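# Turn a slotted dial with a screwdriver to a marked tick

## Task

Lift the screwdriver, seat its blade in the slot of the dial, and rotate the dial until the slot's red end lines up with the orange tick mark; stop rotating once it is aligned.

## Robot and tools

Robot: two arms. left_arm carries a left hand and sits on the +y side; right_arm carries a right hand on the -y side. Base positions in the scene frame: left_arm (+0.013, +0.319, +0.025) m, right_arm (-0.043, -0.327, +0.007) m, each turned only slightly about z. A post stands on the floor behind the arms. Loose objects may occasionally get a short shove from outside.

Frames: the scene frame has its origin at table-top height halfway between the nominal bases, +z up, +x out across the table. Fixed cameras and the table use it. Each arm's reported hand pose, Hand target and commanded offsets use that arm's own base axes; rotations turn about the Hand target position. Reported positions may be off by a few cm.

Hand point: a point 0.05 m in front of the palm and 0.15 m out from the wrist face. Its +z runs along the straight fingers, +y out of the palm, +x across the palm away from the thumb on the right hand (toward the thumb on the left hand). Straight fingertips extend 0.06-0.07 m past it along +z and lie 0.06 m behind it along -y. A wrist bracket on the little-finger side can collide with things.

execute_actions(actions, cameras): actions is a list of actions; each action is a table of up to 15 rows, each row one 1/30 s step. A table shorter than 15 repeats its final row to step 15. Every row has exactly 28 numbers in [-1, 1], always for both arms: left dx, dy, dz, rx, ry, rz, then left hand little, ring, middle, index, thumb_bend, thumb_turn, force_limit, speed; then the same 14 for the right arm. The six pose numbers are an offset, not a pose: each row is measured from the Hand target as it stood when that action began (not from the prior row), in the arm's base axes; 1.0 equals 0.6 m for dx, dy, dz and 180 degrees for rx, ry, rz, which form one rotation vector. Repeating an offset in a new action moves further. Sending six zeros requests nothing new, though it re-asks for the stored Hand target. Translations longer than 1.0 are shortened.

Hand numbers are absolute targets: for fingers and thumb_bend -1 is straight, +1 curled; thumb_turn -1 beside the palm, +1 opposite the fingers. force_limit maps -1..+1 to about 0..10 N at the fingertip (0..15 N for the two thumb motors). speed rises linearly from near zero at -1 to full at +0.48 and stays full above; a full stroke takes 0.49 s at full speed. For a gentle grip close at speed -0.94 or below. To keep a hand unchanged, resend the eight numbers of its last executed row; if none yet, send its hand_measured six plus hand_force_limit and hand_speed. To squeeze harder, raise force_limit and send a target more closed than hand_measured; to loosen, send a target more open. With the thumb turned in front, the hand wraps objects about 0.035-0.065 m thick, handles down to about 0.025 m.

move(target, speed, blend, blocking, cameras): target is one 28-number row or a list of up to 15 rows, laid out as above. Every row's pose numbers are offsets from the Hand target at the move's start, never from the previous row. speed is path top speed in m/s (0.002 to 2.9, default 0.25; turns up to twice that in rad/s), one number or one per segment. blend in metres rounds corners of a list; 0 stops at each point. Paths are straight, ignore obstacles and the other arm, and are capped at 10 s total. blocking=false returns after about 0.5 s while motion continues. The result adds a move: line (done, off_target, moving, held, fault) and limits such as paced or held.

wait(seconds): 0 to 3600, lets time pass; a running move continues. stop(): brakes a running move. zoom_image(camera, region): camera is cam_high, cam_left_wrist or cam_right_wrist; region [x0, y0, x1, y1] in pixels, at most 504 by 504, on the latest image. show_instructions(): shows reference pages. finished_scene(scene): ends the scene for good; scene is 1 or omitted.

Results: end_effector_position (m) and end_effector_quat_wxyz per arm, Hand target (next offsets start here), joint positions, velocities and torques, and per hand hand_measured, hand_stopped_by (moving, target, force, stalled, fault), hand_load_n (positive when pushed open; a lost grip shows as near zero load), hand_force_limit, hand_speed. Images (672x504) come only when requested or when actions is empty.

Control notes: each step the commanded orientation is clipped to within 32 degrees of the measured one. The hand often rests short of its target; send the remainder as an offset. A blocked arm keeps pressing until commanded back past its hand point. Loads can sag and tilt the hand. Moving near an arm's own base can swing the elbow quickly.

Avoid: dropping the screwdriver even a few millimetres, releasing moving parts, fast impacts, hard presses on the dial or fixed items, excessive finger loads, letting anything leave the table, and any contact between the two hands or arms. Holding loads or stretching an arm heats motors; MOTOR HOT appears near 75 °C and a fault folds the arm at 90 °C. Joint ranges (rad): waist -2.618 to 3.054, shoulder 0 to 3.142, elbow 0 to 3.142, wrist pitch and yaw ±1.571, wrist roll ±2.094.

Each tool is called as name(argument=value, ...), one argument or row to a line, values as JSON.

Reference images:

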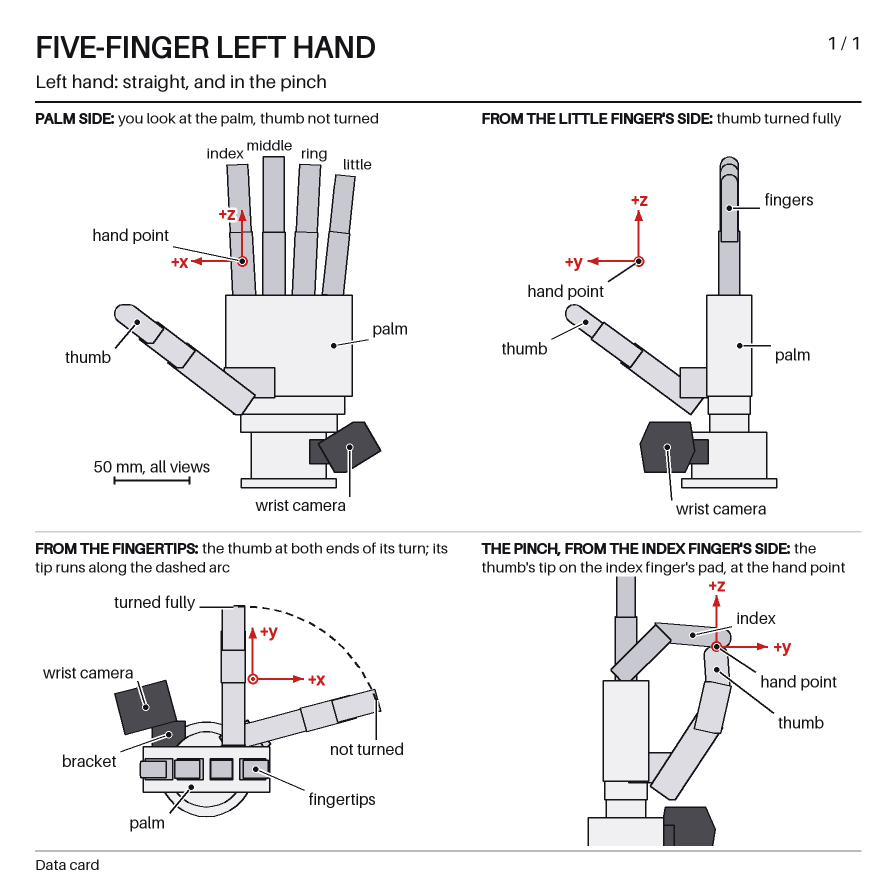

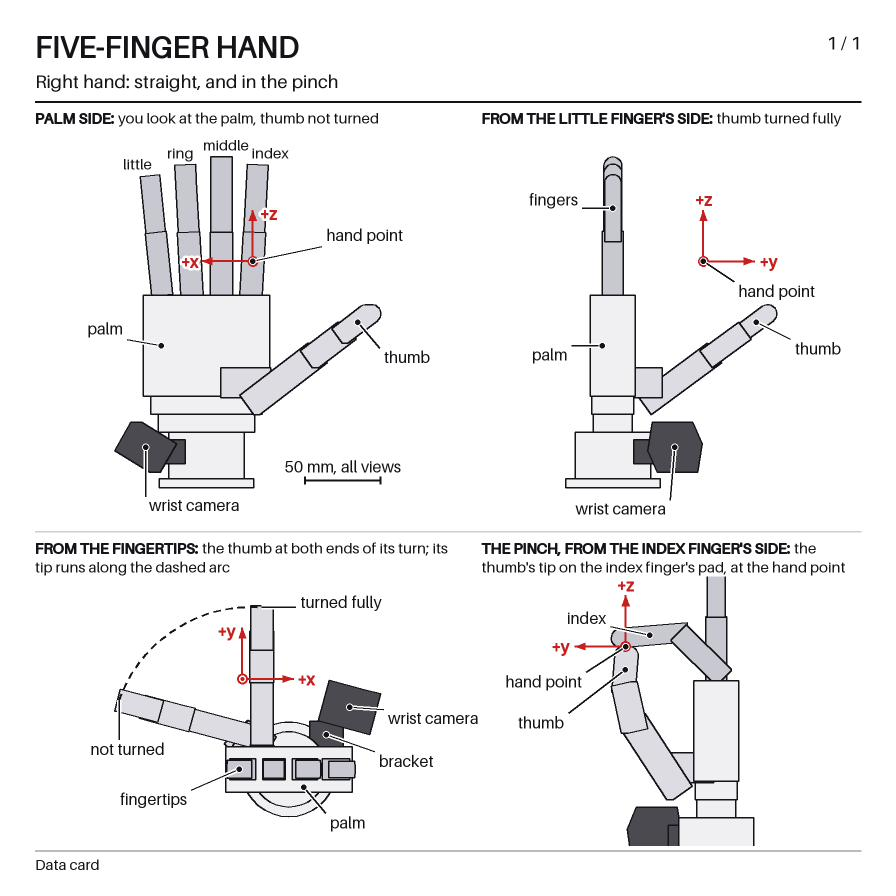

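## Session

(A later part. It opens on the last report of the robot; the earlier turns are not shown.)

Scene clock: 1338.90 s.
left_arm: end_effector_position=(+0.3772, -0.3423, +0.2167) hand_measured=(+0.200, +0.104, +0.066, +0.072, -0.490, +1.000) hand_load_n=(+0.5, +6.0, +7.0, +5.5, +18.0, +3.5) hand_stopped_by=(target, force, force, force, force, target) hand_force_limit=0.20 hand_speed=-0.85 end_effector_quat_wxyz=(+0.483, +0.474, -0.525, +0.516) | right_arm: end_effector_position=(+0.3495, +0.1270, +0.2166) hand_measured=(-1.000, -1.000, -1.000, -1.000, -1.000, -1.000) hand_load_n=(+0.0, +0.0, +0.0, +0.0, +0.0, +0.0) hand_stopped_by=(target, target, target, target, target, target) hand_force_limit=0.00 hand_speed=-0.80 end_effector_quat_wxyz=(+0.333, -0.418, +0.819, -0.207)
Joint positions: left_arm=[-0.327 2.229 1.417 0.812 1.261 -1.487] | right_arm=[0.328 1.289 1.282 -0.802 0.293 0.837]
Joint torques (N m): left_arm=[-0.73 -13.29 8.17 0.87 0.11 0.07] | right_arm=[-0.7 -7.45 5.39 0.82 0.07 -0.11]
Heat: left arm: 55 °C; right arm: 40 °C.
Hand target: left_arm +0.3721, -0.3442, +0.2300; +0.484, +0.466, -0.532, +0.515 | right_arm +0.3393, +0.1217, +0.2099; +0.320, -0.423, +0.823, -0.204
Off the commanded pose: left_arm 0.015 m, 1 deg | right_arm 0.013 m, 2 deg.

move(
  target=[-0.0072, -0.0043, 0.0133, 0, 0, -0.0167, 0.2, 0.16, 0.14, 0.16, -0.4, 1, 0.2, -0.85, 0, 0, 0, 0, 0, 0, -1, -1, -1, -1, -1, -1, 0, -0.8],
  speed=0.05,
  cameras=["cam_high", "cam_right_wrist"],
)

zoom_image(
  camera="cam_right_wrist",
  region=[415, 275, 465, 325],
)

zoom_image(
  camera="cam_high",
  region=[315, 265, 350, 305],
)

Scene clock: 1364.10 s.
left_arm: end_effector_position=(+0.3720, -0.3444, +0.2264) hand_measured=(+0.200, +0.104, +0.066, +0.072, -0.490, +1.000) hand_load_n=(+0.0, +5.5, +7.0, +5.5, +18.0, +4.0) hand_stopped_by=(target, force, force, force, force, target) hand_force_limit=0.20 hand_speed=-0.85 end_effector_quat_wxyz=(+0.494, +0.459, -0.537, +0.506) | right_arm: end_effector_position=(+0.3495, +0.1270, +0.2166) hand_measured=(-1.000, -1.000, -1.000, -1.000, -1.000, -1.000) hand_load_n=(+0.0, +0.0, +0.0, +0.0, +0.0, -0.5) hand_stopped_by=(target, target, target, target, target, target) hand_force_limit=0.00 hand_speed=-0.80 end_effector_quat_wxyz=(+0.333, -0.418, +0.819, -0.207)
Joint positions: left_arm=[-0.335 2.229 1.46 0.775 1.301 -1.487] | right_arm=[0.328 1.289 1.282 -0.802 0.293 0.837]
Joint torques (N m): left_arm=[-0.92 -12.48 9.1 0.86 0.14 0.01] | right_arm=[-0.65 -7.65 5.29 0.88 -0.04 -0.11]
Heat: left arm: 48 °C; right arm: 40 °C.
Hand target: left_arm +0.3677, -0.3468, +0.2380; +0.498, +0.452, -0.544, +0.502 | right_arm +0.3393, +0.1217, +0.2099; +0.320, -0.423, +0.823, -0.204
Off the commanded pose: left_arm 0.013 m, 1 deg | right_arm 0.013 m, 2 deg.
move: off_target (left_arm)
cam_right_wrist: T_world_to_cam=[[-0.64941, 0.36644, -0.66632, 0.32268], [-0.10626, 0.82391, 0.55667, -0.18875], [0.75298, 0.43231, -0.49612, -0.09384]] pos_world=[0.26015, 0.07784, 0.27352]

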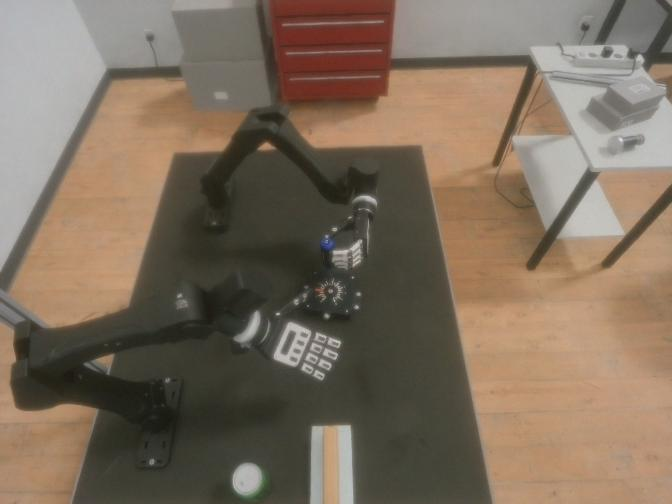

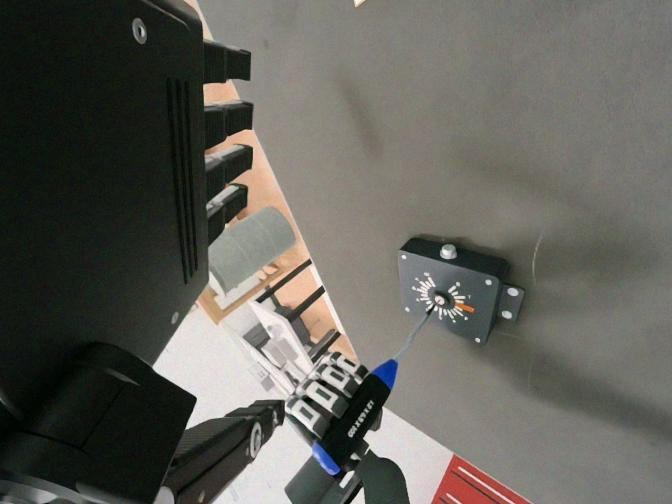

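Scaled by 10.080 from the camera's image (finer frame: 960x720).

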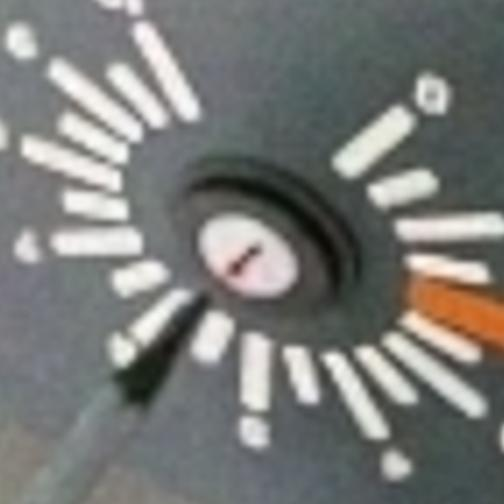

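Scaled by 12.600 from the camera's image (finer frame: 960x720).

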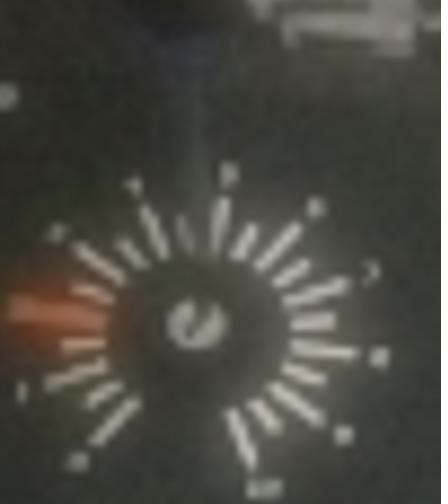

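move(
  target=[0, 0.005, -0.0588, 0, 0, 0, 0.2, 0.16, 0.14, 0.16, -0.4, 1, 0.2, -0.85, 0, 0, 0, 0, 0, 0, -1, -1, -1, -1, -1, -1, 0, -0.8],
  speed=0.03,
  cameras=["cam_high", "cam_right_wrist"],
)

zoom_image(
  camera="cam_right_wrist",
  region=[415, 275, 465, 325],
)

zoom_image(
  camera="cam_high",
  region=[315, 265, 350, 305],
)

Scene clock: 1390.53 s.
left_arm: end_effector_position=(+0.3714, -0.3445, +0.2189) hand_measured=(+0.200, +0.104, +0.066, +0.072, -0.490, +1.000) hand_load_n=(+0.0, +6.0, +7.5, +6.0, +18.5, +4.0) hand_stopped_by=(target, force, force, force, force, target) hand_force_limit=0.20 hand_speed=-0.85 end_effector_quat_wxyz=(+0.493, +0.456, -0.541, +0.506) | right_arm: end_effector_position=(+0.3495, +0.1270, +0.2166) hand_measured=(-1.000, -1.000, -1.000, -1.000, -1.000, -1.000) hand_load_n=(+0.0, -0.5, +0.0, +0.0, +0.0, +0.0) hand_stopped_by=(target, target, target, target, target, target) hand_force_limit=0.00 hand_speed=-0.80 end_effector_quat_wxyz=(+0.333, -0.418, +0.819, -0.207)
Joint positions: left_arm=[-0.336 2.242 1.46 0.775 1.307 -1.464] | right_arm=[0.328 1.289 1.282 -0.802 0.293 0.837]
Joint torques (N m): left_arm=[-0.18 -9.02 5.27 1.64 0.15 0.06] | right_arm=[-0.69 -7.43 5.24 0.81 0.03 -0.09]
Heat: left arm: 46 °C; right arm: 40 °C.
Hand target: left_arm +0.3677, -0.3438, +0.2027; +0.498, +0.452, -0.544, +0.502 | right_arm +0.3393, +0.1217, +0.2099; +0.320, -0.423, +0.823, -0.204
Off the commanded pose: left_arm 0.017 m, 1 deg | right_arm 0.013 m, 2 deg.
move: off_target (left_arm)
cam_right_wrist: T_world_to_cam=[[-0.64941, 0.36644, -0.66632, 0.32268], [-0.10626, 0.82391, 0.55667, -0.18875], [0.75298, 0.43231, -0.49612, -0.09384]] pos_world=[0.26015, 0.07784, 0.27352]

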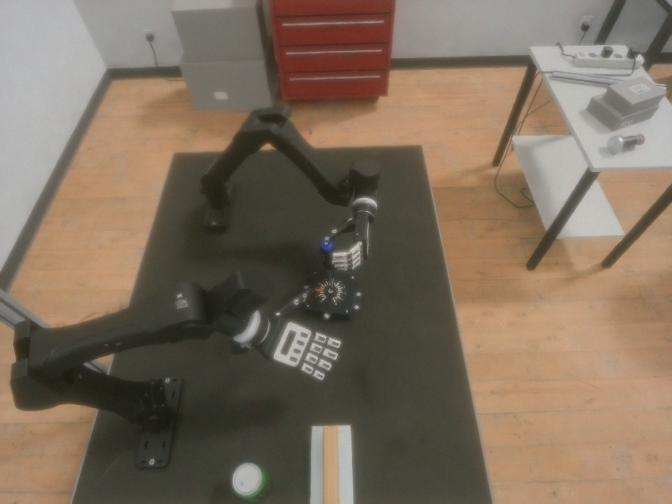

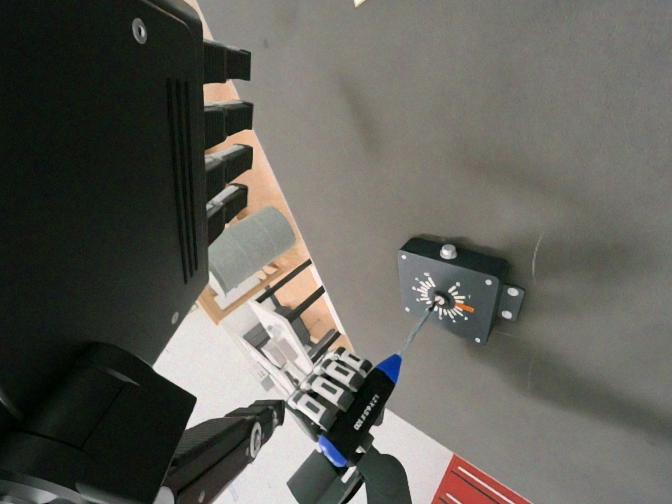

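Scaled by 10.080 from the camera's image (finer frame: 960x720).

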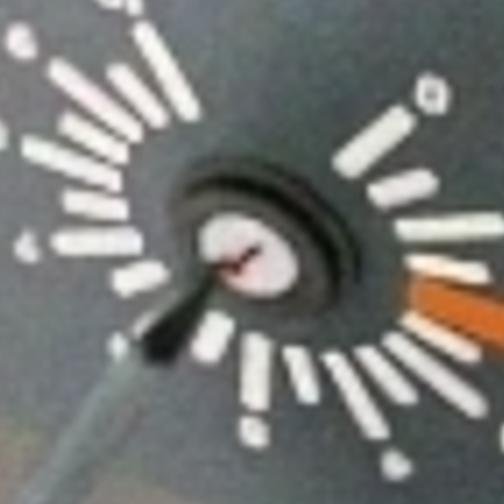

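Scaled by 12.600 from the camera's image (finer frame: 960x720).

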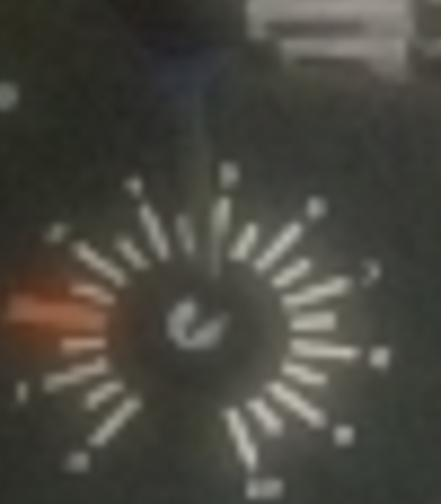

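zoom_image(
  camera="cam_high",
  region=[322, 280, 340, 298],
)

zoom_image(
  camera="cam_right_wrist",
  region=[428, 288, 452, 312],
)

Scaled by 28.000 from the camera's image (finer frame: 960x720).

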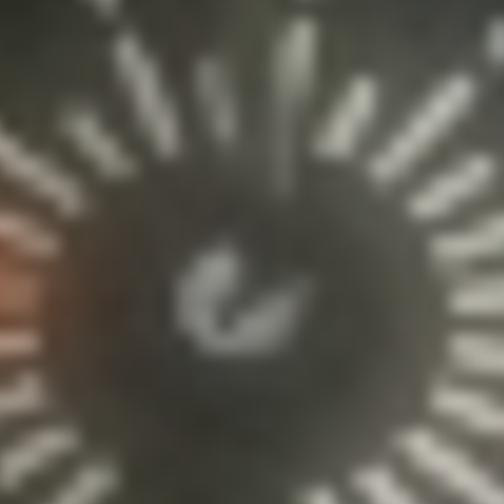

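Scaled by 21.000 from the camera's image (finer frame: 960x720).

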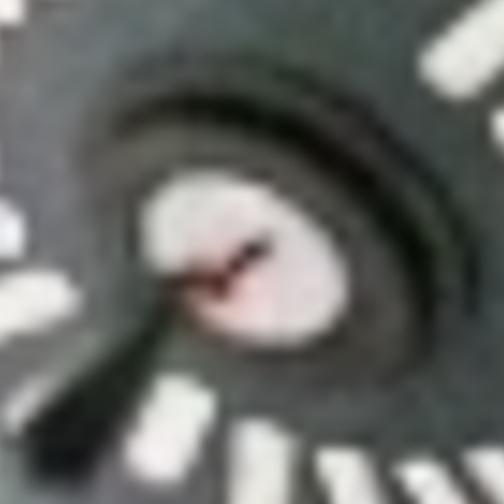

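move(
  target=[-0.0052, 0, -0.0025, 0, 0, 0, 0.2, 0.16, 0.14, 0.16, -0.4, 1, 0.2, -0.85, 0, 0, 0, 0, 0, 0, -1, -1, -1, -1, -1, -1, 0, -0.8],
  speed=0.03,
  cameras=["cam_high", "cam_right_wrist"],
)

zoom_image(
  camera="cam_right_wrist",
  region=[428, 288, 452, 312],
)

zoom_image(
  camera="cam_high",
  region=[322, 280, 340, 298],
)

Scene clock: 1429.83 s.
left_arm: end_effector_position=(+0.3695, -0.3438, +0.2160) hand_measured=(+0.200, +0.104, +0.066, +0.072, -0.490, +1.000) hand_load_n=(+0.0, +5.5, +7.0, +6.0, +18.0, +4.0) hand_stopped_by=(target, force, force, force, force, target) hand_force_limit=0.20 hand_speed=-0.85 end_effector_quat_wxyz=(+0.493, +0.455, -0.542, +0.506) | right_arm: end_effector_position=(+0.3495, +0.1270, +0.2166) hand_measured=(-1.000, -1.000, -1.000, -1.000, -1.000, -1.000) hand_load_n=(+0.0, +0.0, +0.0, +0.0, +0.0, +0.0) hand_stopped_by=(target, target, target, target, target, target) hand_force_limit=0.00 hand_speed=-0.80 end_effector_quat_wxyz=(+0.333, -0.418, +0.819, -0.207)
Joint positions: left_arm=[-0.336 2.242 1.447 0.789 1.309 -1.463] | right_arm=[0.328 1.289 1.282 -0.802 0.293 0.837]
Joint torques (N m): left_arm=[-0.4 -9.4 4.85 1.61 0.11 0.05] | right_arm=[-0.69 -7.58 5.22 0.83 0.06 -0.12]
Heat: left arm: 49 °C; right arm: 40 °C.
Hand target: left_arm +0.3646, -0.3438, +0.2013; +0.498, +0.452, -0.544, +0.502 | right_arm +0.3393, +0.1217, +0.2099; +0.320, -0.423, +0.823, -0.204
Off the commanded pose: left_arm 0.016 m, 1 deg | right_arm 0.013 m, 2 deg.
move: off_target (left_arm)
cam_right_wrist: T_world_to_cam=[[-0.64941, 0.36644, -0.66632, 0.32268], [-0.10626, 0.82391, 0.55667, -0.18875], [0.75298, 0.43231, -0.49612, -0.09384]] pos_world=[0.26015, 0.07784, 0.27352]

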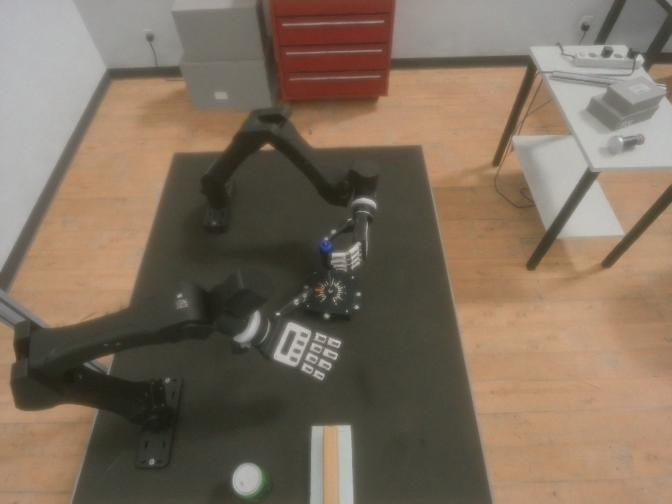

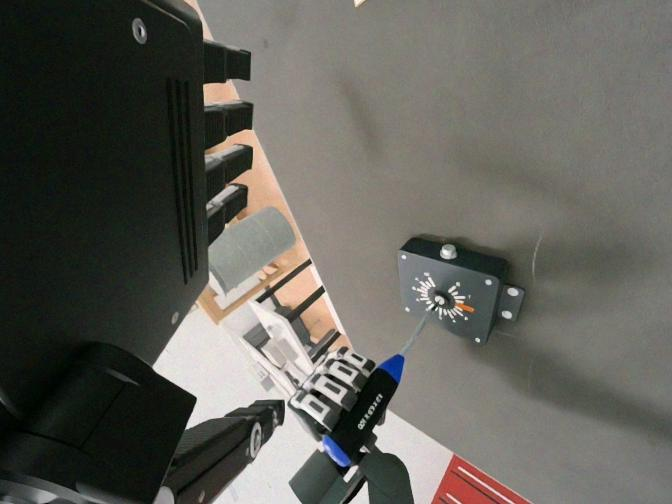

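Scaled by 21.000 from the camera's image (finer frame: 960x720).

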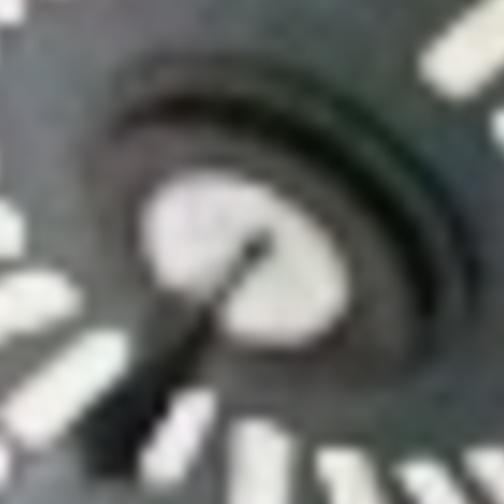

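Scaled by 28.000 from the camera's image (finer frame: 960x720).

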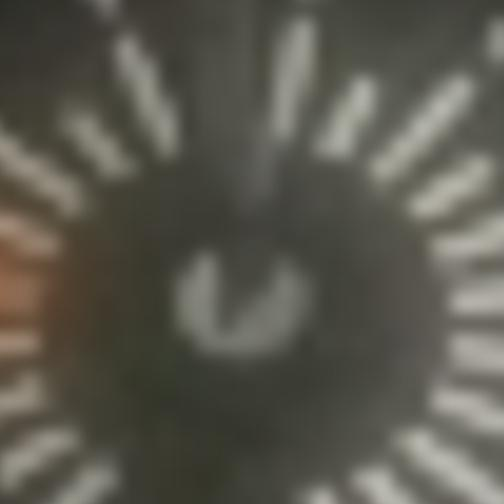

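move(
  target=[0, 0, -0.005, 0, 0, 0, 0.2, 0.16, 0.14, 0.16, -0.4, 1, 0.2, -0.85, 0, 0, 0, 0, 0, 0, -1, -1, -1, -1, -1, -1, 0, -0.8],
  speed=0.03,
  cameras=["cam_high", "cam_right_wrist"],
)

zoom_image(
  camera="cam_right_wrist",
  region=[428, 288, 452, 312],
)

zoom_image(
  camera="cam_high",
  region=[322, 280, 340, 298],
)

Scene clock: 1470.33 s.
left_arm: end_effector_position=(+0.3688, -0.3435, +0.2162) hand_measured=(+0.200, +0.104, +0.066, +0.072, -0.490, +1.000) hand_load_n=(+0.0, +5.5, +7.0, +6.0, +18.5, +4.0) hand_stopped_by=(target, force, force, force, force, target) hand_force_limit=0.20 hand_speed=-0.85 end_effector_quat_wxyz=(+0.493, +0.453, -0.543, +0.507) | right_arm: end_effector_position=(+0.3495, +0.1270, +0.2166) hand_measured=(-1.000, -1.000, -1.000, -1.000, -1.000, -1.000) hand_load_n=(+0.0, +0.0, +0.0, +0.0, +0.0, +0.0) hand_stopped_by=(target, target, target, target, target, target) hand_force_limit=0.00 hand_speed=-0.80 end_effector_quat_wxyz=(+0.333, -0.418, +0.819, -0.207)
Joint positions: left_arm=[-0.336 2.242 1.447 0.792 1.312 -1.463] | right_arm=[0.328 1.289 1.282 -0.802 0.293 0.837]
Joint torques (N m): left_arm=[-0.42 -8.98 4.59 1.64 0.11 0.05] | right_arm=[-0.7 -7.58 5.42 0.89 -0.02 -0.16]
Heat: left arm: 50 °C; right arm: 40 °C.
Hand target: left_arm +0.3646, -0.3438, +0.1983; +0.498, +0.452, -0.544, +0.502 | right_arm +0.3393, +0.1217, +0.2099; +0.320, -0.423, +0.823, -0.204
Off the commanded pose: left_arm 0.018 m, 1 deg | right_arm 0.013 m, 2 deg.
move: off_target (left_arm)
cam_right_wrist: T_world_to_cam=[[-0.64941, 0.36644, -0.66632, 0.32268], [-0.10626, 0.82391, 0.55667, -0.18875], [0.75298, 0.43231, -0.49612, -0.09384]] pos_world=[0.26015, 0.07784, 0.27352]

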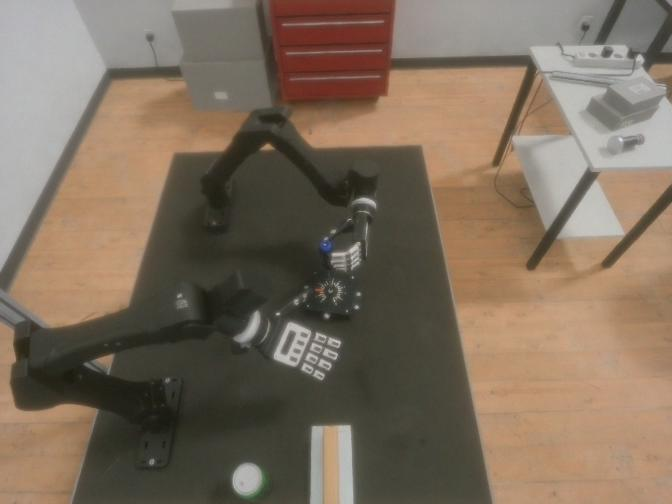

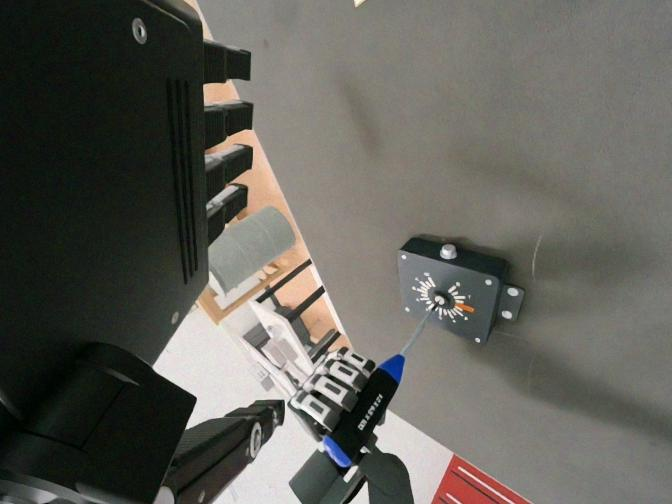

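Scaled by 21.000 from the camera's image (finer frame: 960x720).

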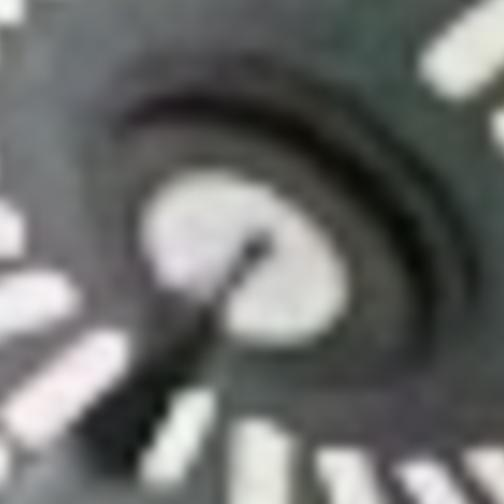

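Scaled by 28.000 from the camera's image (finer frame: 960x720).

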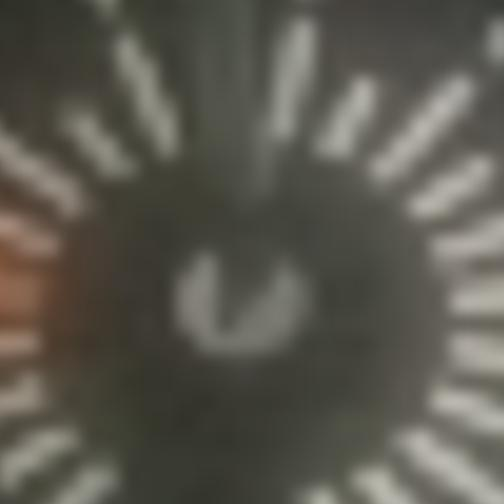

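execute_actions(
  actions=[],
  cameras=["cam_high","cam_right_wrist","cam_left_wrist"],
)

Scene clock: 1511.83 s.
left_arm: end_effector_position=(+0.3688, -0.3435, +0.2162) hand_measured=(+0.200, +0.104, +0.066, +0.072, -0.490, +1.000) hand_load_n=(+0.0, +5.5, +6.5, +6.0, +18.5, +4.5) hand_stopped_by=(target, force, force, force, force, target) hand_force_limit=0.20 hand_speed=-0.85 end_effector_quat_wxyz=(+0.493, +0.453, -0.543, +0.507) | right_arm: end_effector_position=(+0.3495, +0.1270, +0.2166) hand_measured=(-1.000, -1.000, -1.000, -1.000, -1.000, -1.000) hand_load_n=(+0.0, +0.0, +0.0, +0.0, +0.0, +0.0) hand_stopped_by=(target, target, target, target, target, target) hand_force_limit=0.00 hand_speed=-0.80 end_effector_quat_wxyz=(+0.333, -0.418, +0.819, -0.207)
Joint positions: left_arm=[-0.336 2.242 1.447 0.792 1.312 -1.463] | right_arm=[0.328 1.289 1.282 -0.802 0.293 0.837]
Joint velocities: within noise
Joint torques (N m): left_arm=[-0.39 -8.98 4.59 1.67 0.1 0.07] | right_arm=[-0.75 -7.56 5.29 0.87 0.04 -0.1]
Heat: left arm: 49 °C; right arm: 40 °C.
Hand target: left_arm +0.3646, -0.3438, +0.1983; +0.498, +0.452, -0.544, +0.502 | right_arm +0.3393, +0.1217, +0.2099; +0.320, -0.423, +0.823, -0.204
Off the commanded pose: left_arm 0.018 m, 1 deg | right_arm 0.013 m, 2 deg.
camera_calibration:
cam_left_wrist: T_world_to_cam=[[0.92374, -0.10919, 0.36713, -0.4552], [-0.25797, 0.53114, 0.80705, 0.10193], [-0.28312, -0.84022, 0.46247, -0.17141]] pos_world=[0.39825, -0.24786, 0.16412]
cam_right_wrist: T_world_to_cam=[[-0.64941, 0.36644, -0.66632, 0.32268], [-0.10626, 0.82391, 0.55667, -0.18875], [0.75298, 0.43231, -0.49612, -0.09384]] pos_world=[0.26015, 0.07784, 0.27352]

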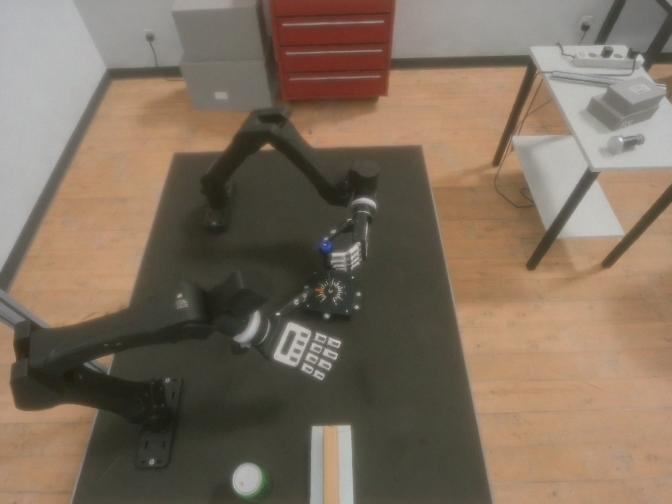

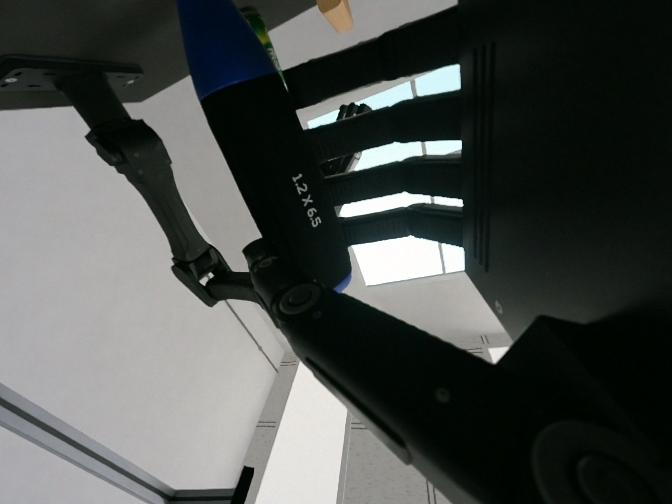

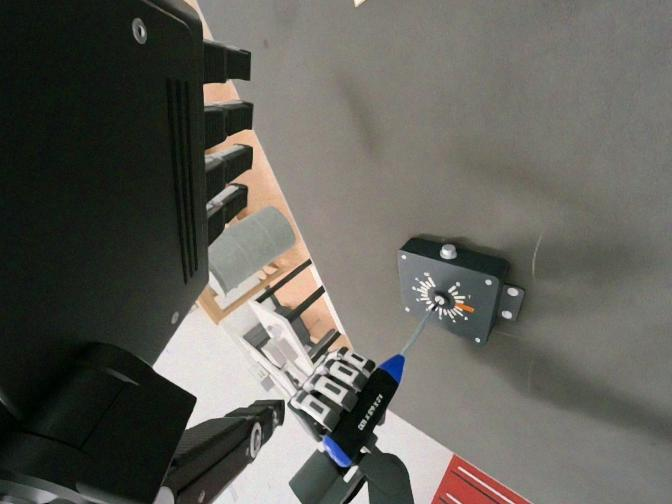

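zoom_image(
  camera="cam_right_wrist",
  region=[428, 288, 452, 312],
)

zoom_image(
  camera="cam_high",
  region=[318, 272, 346, 300],
)

Scaled by 21.000 from the camera's image (finer frame: 960x720).

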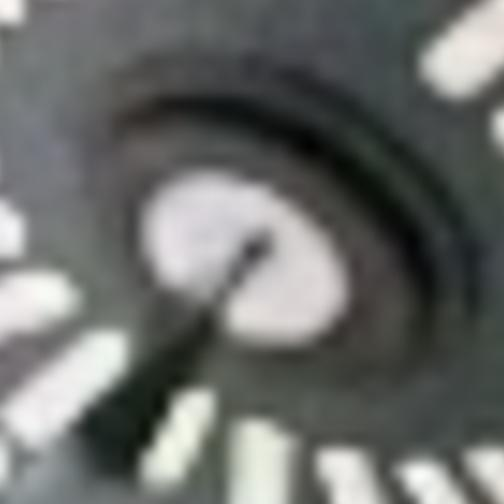

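Scaled by 18.000 from the camera's image (finer frame: 960x720).

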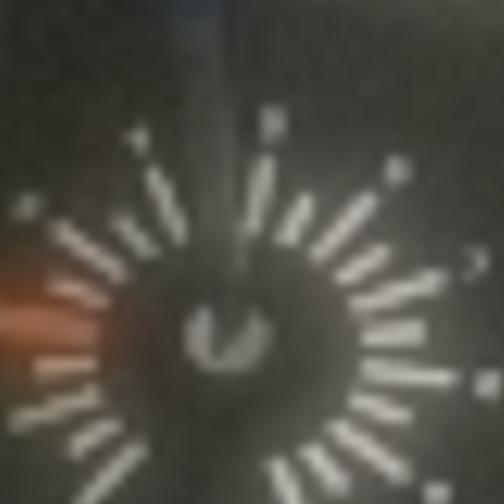

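move(
  target=[
    [0,0,-0.004,0,0,0.0222,0.2,0.16,0.14,0.16,-0.4,1,0.2,-0.85,0,0,0,0,0,0,-1,-1,-1,-1,-1,-1,0,-0.8],
  ],
  speed=0.03,
  cameras=["cam_high","cam_right_wrist"],
)

Scene clock: 1571.07 s.
left_arm: end_effector_position=(+0.3660, -0.3426, +0.2145) hand_measured=(+0.200, +0.104, +0.066, +0.072, -0.490, +1.000) hand_load_n=(+0.0, +4.5, +7.0, +7.0, +18.0, +6.5) hand_stopped_by=(target, force, force, force, force, target) hand_force_limit=0.20 hand_speed=-0.85 end_effector_quat_wxyz=(+0.482, +0.459, -0.532, +0.524) | right_arm: end_effector_position=(+0.3495, +0.1270, +0.2166) hand_measured=(-1.000, -1.000, -1.000, -1.000, -1.000, -1.000) hand_load_n=(-0.5, +0.0, +0.0, +0.0, -0.5, +0.0) hand_stopped_by=(target, target, target, target, target, target) hand_force_limit=0.00 hand_speed=-0.80 end_effector_quat_wxyz=(+0.333, -0.418, +0.819, -0.207)
Joint positions: left_arm=[-0.336 2.221 1.374 0.891 1.267 -1.498] | right_arm=[0.328 1.289 1.282 -0.802 0.293 0.837]
Joint torques (N m): left_arm=[-0.29 -9.65 3.55 1.25 -0.1 0.18] | right_arm=[-0.77 -7.61 5.33 0.81 0.03 -0.11]
Heat: left arm: 48 °C; right arm: 40 °C.
Hand target: left_arm +0.3646, -0.3438, +0.1958; +0.480, +0.470, -0.528, +0.519 | right_arm +0.3393, +0.1217, +0.2099; +0.320, -0.423, +0.823, -0.204
Off the commanded pose: left_arm 0.019 m, 2 deg | right_arm 0.013 m, 2 deg.
move: off_target (left_arm)
cam_right_wrist: T_world_to_cam=[[-0.64941, 0.36644, -0.66632, 0.32268], [-0.10626, 0.82391, 0.55667, -0.18875], [0.75298, 0.43231, -0.49612, -0.09384]] pos_world=[0.26015, 0.07784, 0.27352]

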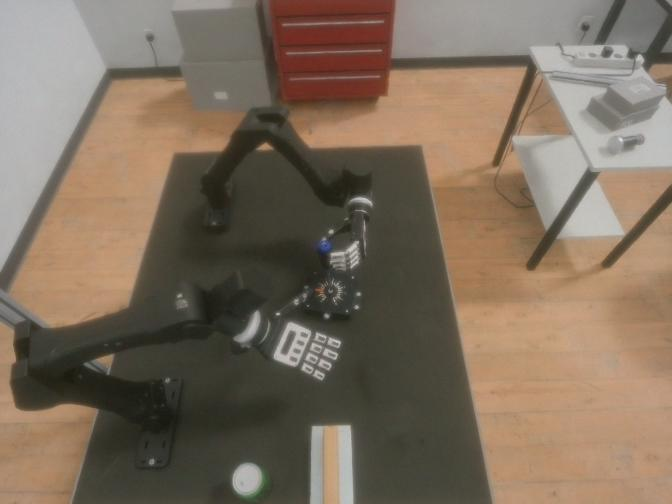

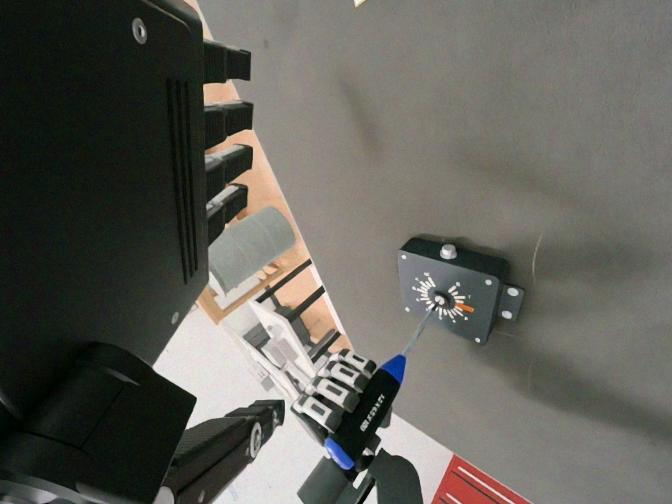

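zoom_image(
  camera="cam_right_wrist",
  region=[428, 288, 452, 312],
)

zoom_image(
  camera="cam_high",
  region=[318, 272, 346, 300],
)

Scaled by 21.000 from the camera's image (finer frame: 960x720).

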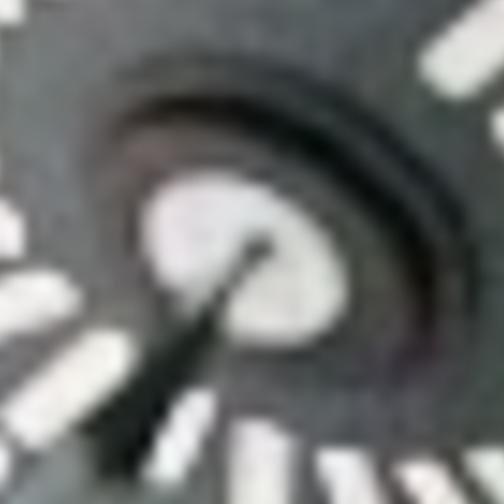

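Scaled by 18.000 from the camera's image (finer frame: 960x720).

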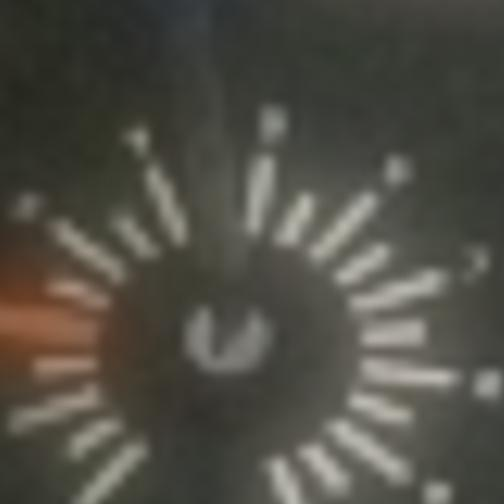

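move(
  target=[
    [0.005,0,0,0,0,0.0444,0.2,0.16,0.14,0.16,-0.4,1,0.2,-0.85,0,0,0,0,0,0,-1,-1,-1,-1,-1,-1,0,-0.8],
  ],
  speed=0.04,
  cameras=["cam_high","cam_right_wrist"],
)

Scene clock: 1593.37 s.
left_arm: end_effector_position=(+0.3682, -0.3416, +0.2149) hand_measured=(+0.200, +0.104, +0.066, +0.072, -0.490, +1.000) hand_load_n=(+0.0, +3.5, +7.0, +8.0, +17.5, +7.5) hand_stopped_by=(target, force, force, force, force, target) hand_force_limit=0.20 hand_speed=-0.85 end_effector_quat_wxyz=(+0.448, +0.491, -0.498, +0.557) | right_arm: end_effector_position=(+0.3495, +0.1270, +0.2166) hand_measured=(-1.000, -1.000, -1.000, -1.000, -1.000, -1.000) hand_load_n=(+0.0, -0.5, +0.0, +0.0, +0.0, +0.0) hand_stopped_by=(target, target, target, target, target, target) hand_force_limit=0.00 hand_speed=-0.80 end_effector_quat_wxyz=(+0.333, -0.418, +0.819, -0.207)
Joint positions: left_arm=[-0.336 2.148 1.238 0.96 1.134 -1.501] | right_arm=[0.328 1.289 1.282 -0.802 0.293 0.837]
Joint torques (N m): left_arm=[-0.57 -9.11 3.54 1.27 -0.19 0.2] | right_arm=[-0.59 -7.34 5.3 0.82 0.02 -0.13]
Heat: left arm: 47 °C; right arm: 40 °C.
Hand target: left_arm +0.3676, -0.3438, +0.1959; +0.443, +0.506, -0.494, +0.551 | right_arm +0.3393, +0.1217, +0.2099; +0.320, -0.423, +0.823, -0.204
Off the commanded pose: left_arm 0.019 m, 2 deg | right_arm 0.013 m, 2 deg.
move: off_target (left_arm)
cam_right_wrist: T_world_to_cam=[[-0.64941, 0.36644, -0.66632, 0.32268], [-0.10626, 0.82391, 0.55667, -0.18875], [0.75298, 0.43231, -0.49612, -0.09384]] pos_world=[0.26015, 0.07784, 0.27352]

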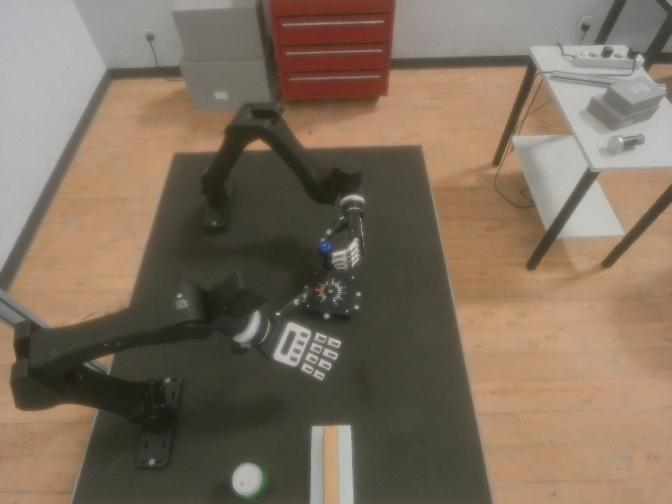

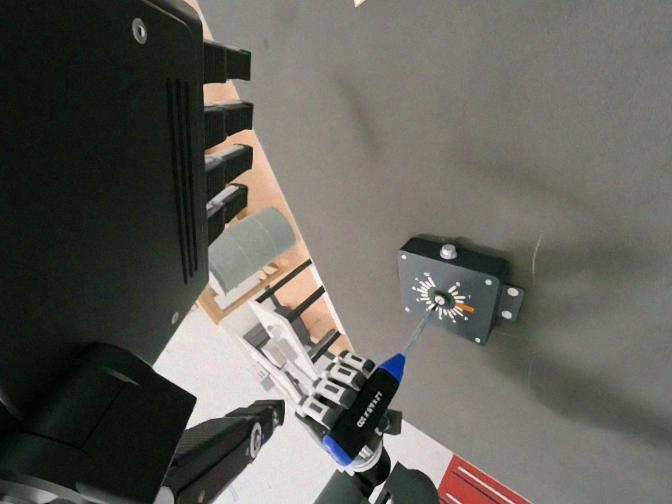

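zoom_image(
  camera="cam_right_wrist",
  region=[428, 288, 452, 312],
)

zoom_image(
  camera="cam_right_wrist",
  region=[380, 230, 530, 380],
)

zoom_image(
  camera="cam_high",
  region=[318, 272, 346, 300],
)

Scaled by 21.000 from the camera's image (finer frame: 960x720).

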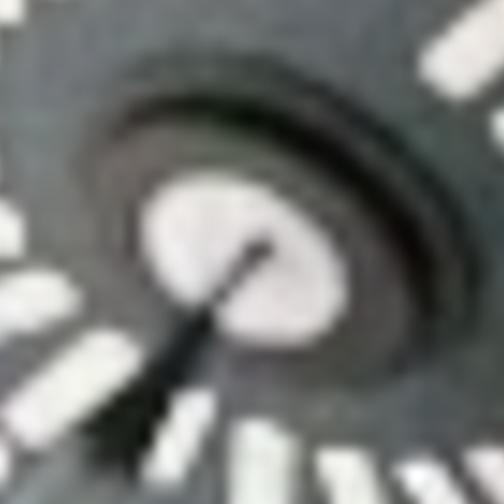

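Scaled by 3.360 from the camera's image (finer frame: 960x720).

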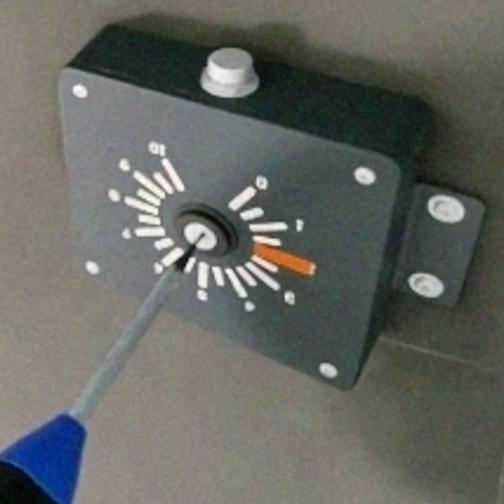

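Scaled by 18.000 from the camera's image (finer frame: 960x720).

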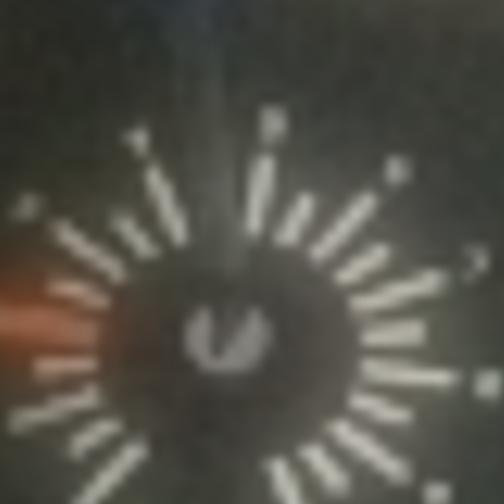

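zoom_image(
  camera="cam_right_wrist",
  region=[280, 330, 430, 480],
)

Scaled by 3.360 from the camera's image (finer frame: 960x720).

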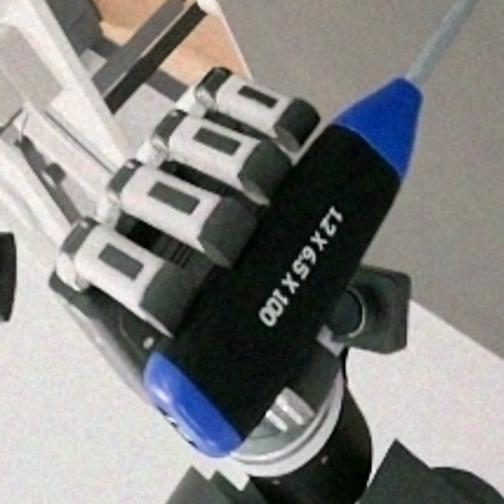

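move(
  target=[
    [0.003,0.002,-0.001,0,0,0.0556,0.2,0.16,0.14,0.16,-0.4,1,0.2,-0.85,0,0,0,0,0,0,-1,-1,-1,-1,-1,-1,0,-0.8],
  ],
  speed=0.04,
  cameras=["cam_high","cam_right_wrist","cam_left_wrist"],
)

zoom_image(
  camera="cam_right_wrist",
  region=[428, 288, 452, 312],
)

zoom_image(
  camera="cam_high",
  region=[318, 272, 346, 300],
)

zoom_image(
  camera="cam_right_wrist",
  region=[280, 330, 430, 480],
)

Scene clock: 1638.20 s.
left_arm: end_effector_position=(+0.3693, -0.3405, +0.2153) hand_measured=(+0.200, +0.106, +0.066, +0.072, -0.490, +1.000) hand_load_n=(+0.0, +2.0, +7.0, +9.0, +17.5, +9.0) hand_stopped_by=(target, force, force, force, force, target) hand_force_limit=0.20 hand_speed=-0.85 end_effector_quat_wxyz=(+0.401, +0.528, -0.452, +0.596) | right_arm: end_effector_position=(+0.3495, +0.1270, +0.2166) hand_measured=(-1.000, -1.000, -1.000, -1.000, -1.000, -1.000) hand_load_n=(+0.0, +0.0, +0.0, -0.5, +0.0, +0.0) hand_stopped_by=(target, target, target, target, target, target) hand_force_limit=0.00 hand_speed=-0.80 end_effector_quat_wxyz=(+0.333, -0.418, +0.819, -0.207)
Joint positions: left_arm=[-0.35 2.057 1.072 1.043 0.948 -1.503] | right_arm=[0.328 1.289 1.282 -0.802 0.293 0.837]
Joint torques (N m): left_arm=[-0.69 -8.4 3.52 1.3 -0.26 0.21] | right_arm=[-0.53 -7.54 5.31 0.85 0.02 -0.13]
Heat: left arm: 46 °C; right arm: 40 °C.
Hand target: left_arm +0.3694, -0.3425, +0.1953; +0.393, +0.547, -0.448, +0.588 | right_arm +0.3393, +0.1217, +0.2099; +0.320, -0.423, +0.823, -0.204
Off the commanded pose: left_arm 0.020 m, 3 deg | right_arm 0.013 m, 2 deg.
move: off_target (left_arm)
cam_left_wrist: T_world_to_cam=[[0.89842, 0.22377, 0.37785, -0.33458], [-0.43899, 0.43549, 0.7859, 0.13999], [0.01131, -0.87194, 0.48948, -0.29376]] pos_world=[0.36537, -0.24223, 0.16019]
cam_right_wrist: T_world_to_cam=[[-0.64941, 0.36644, -0.66632, 0.32268], [-0.10626, 0.82391, 0.55667, -0.18875], [0.75298, 0.43231, -0.49612, -0.09384]] pos_world=[0.26015, 0.07784, 0.27352]

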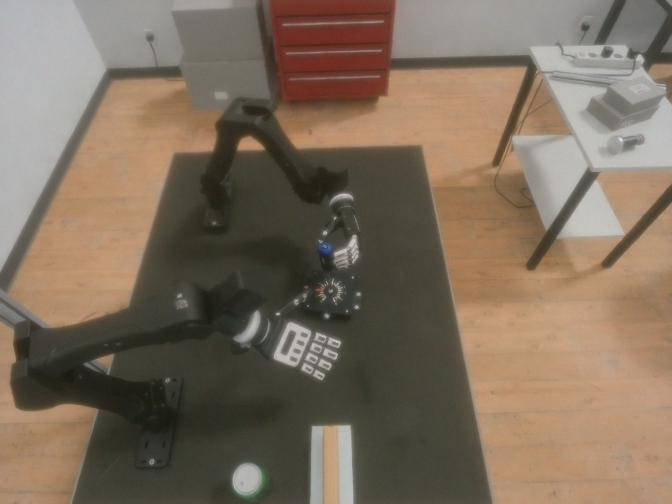

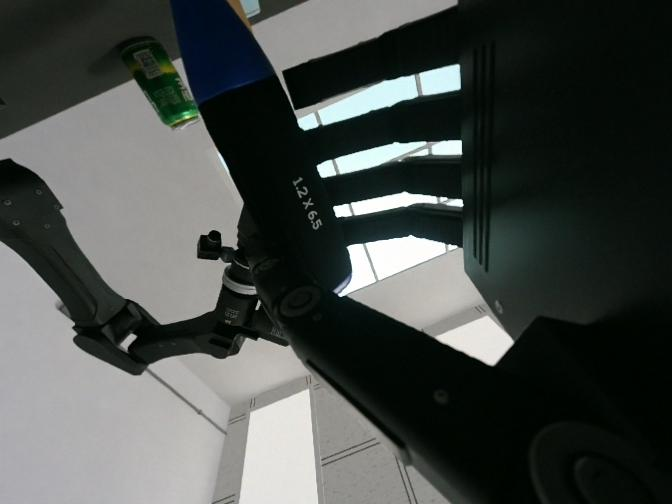

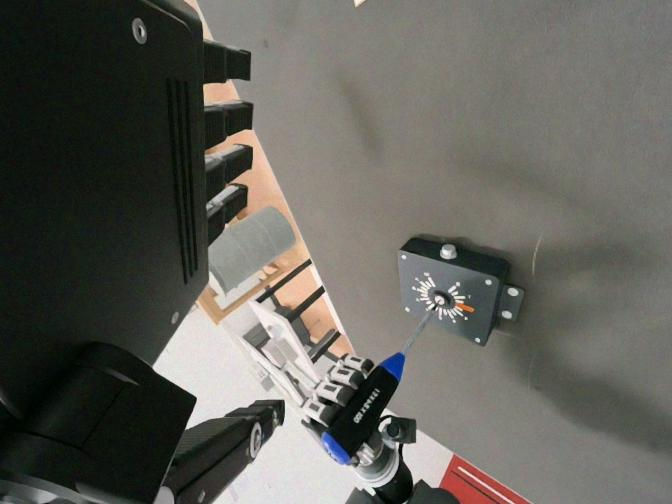

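Scaled by 21.000 from the camera's image (finer frame: 960x720).

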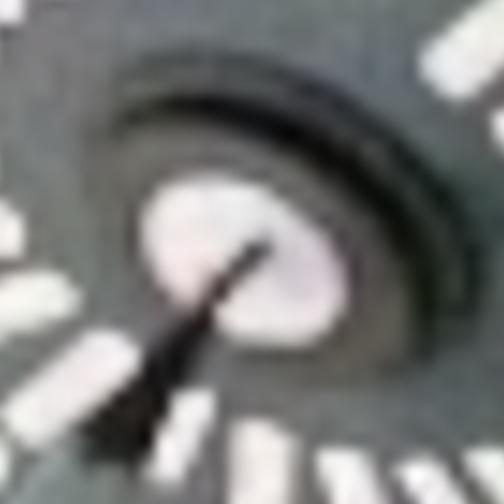

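Scaled by 18.000 from the camera's image (finer frame: 960x720).

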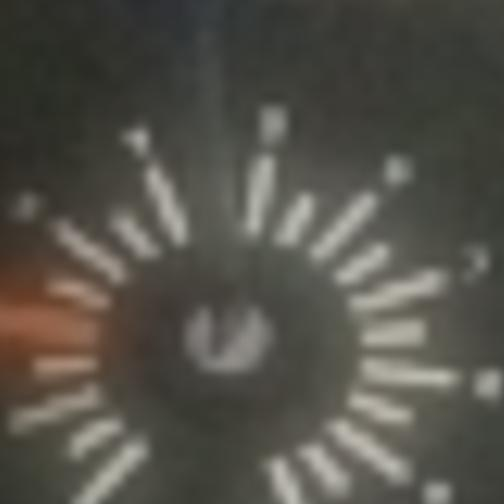

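Scaled by 3.360 from the camera's image (finer frame: 960x720).

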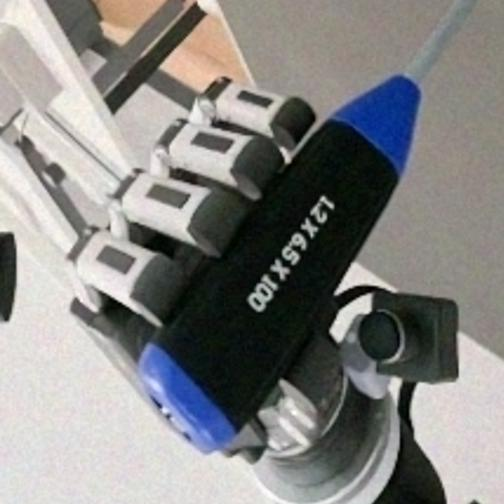

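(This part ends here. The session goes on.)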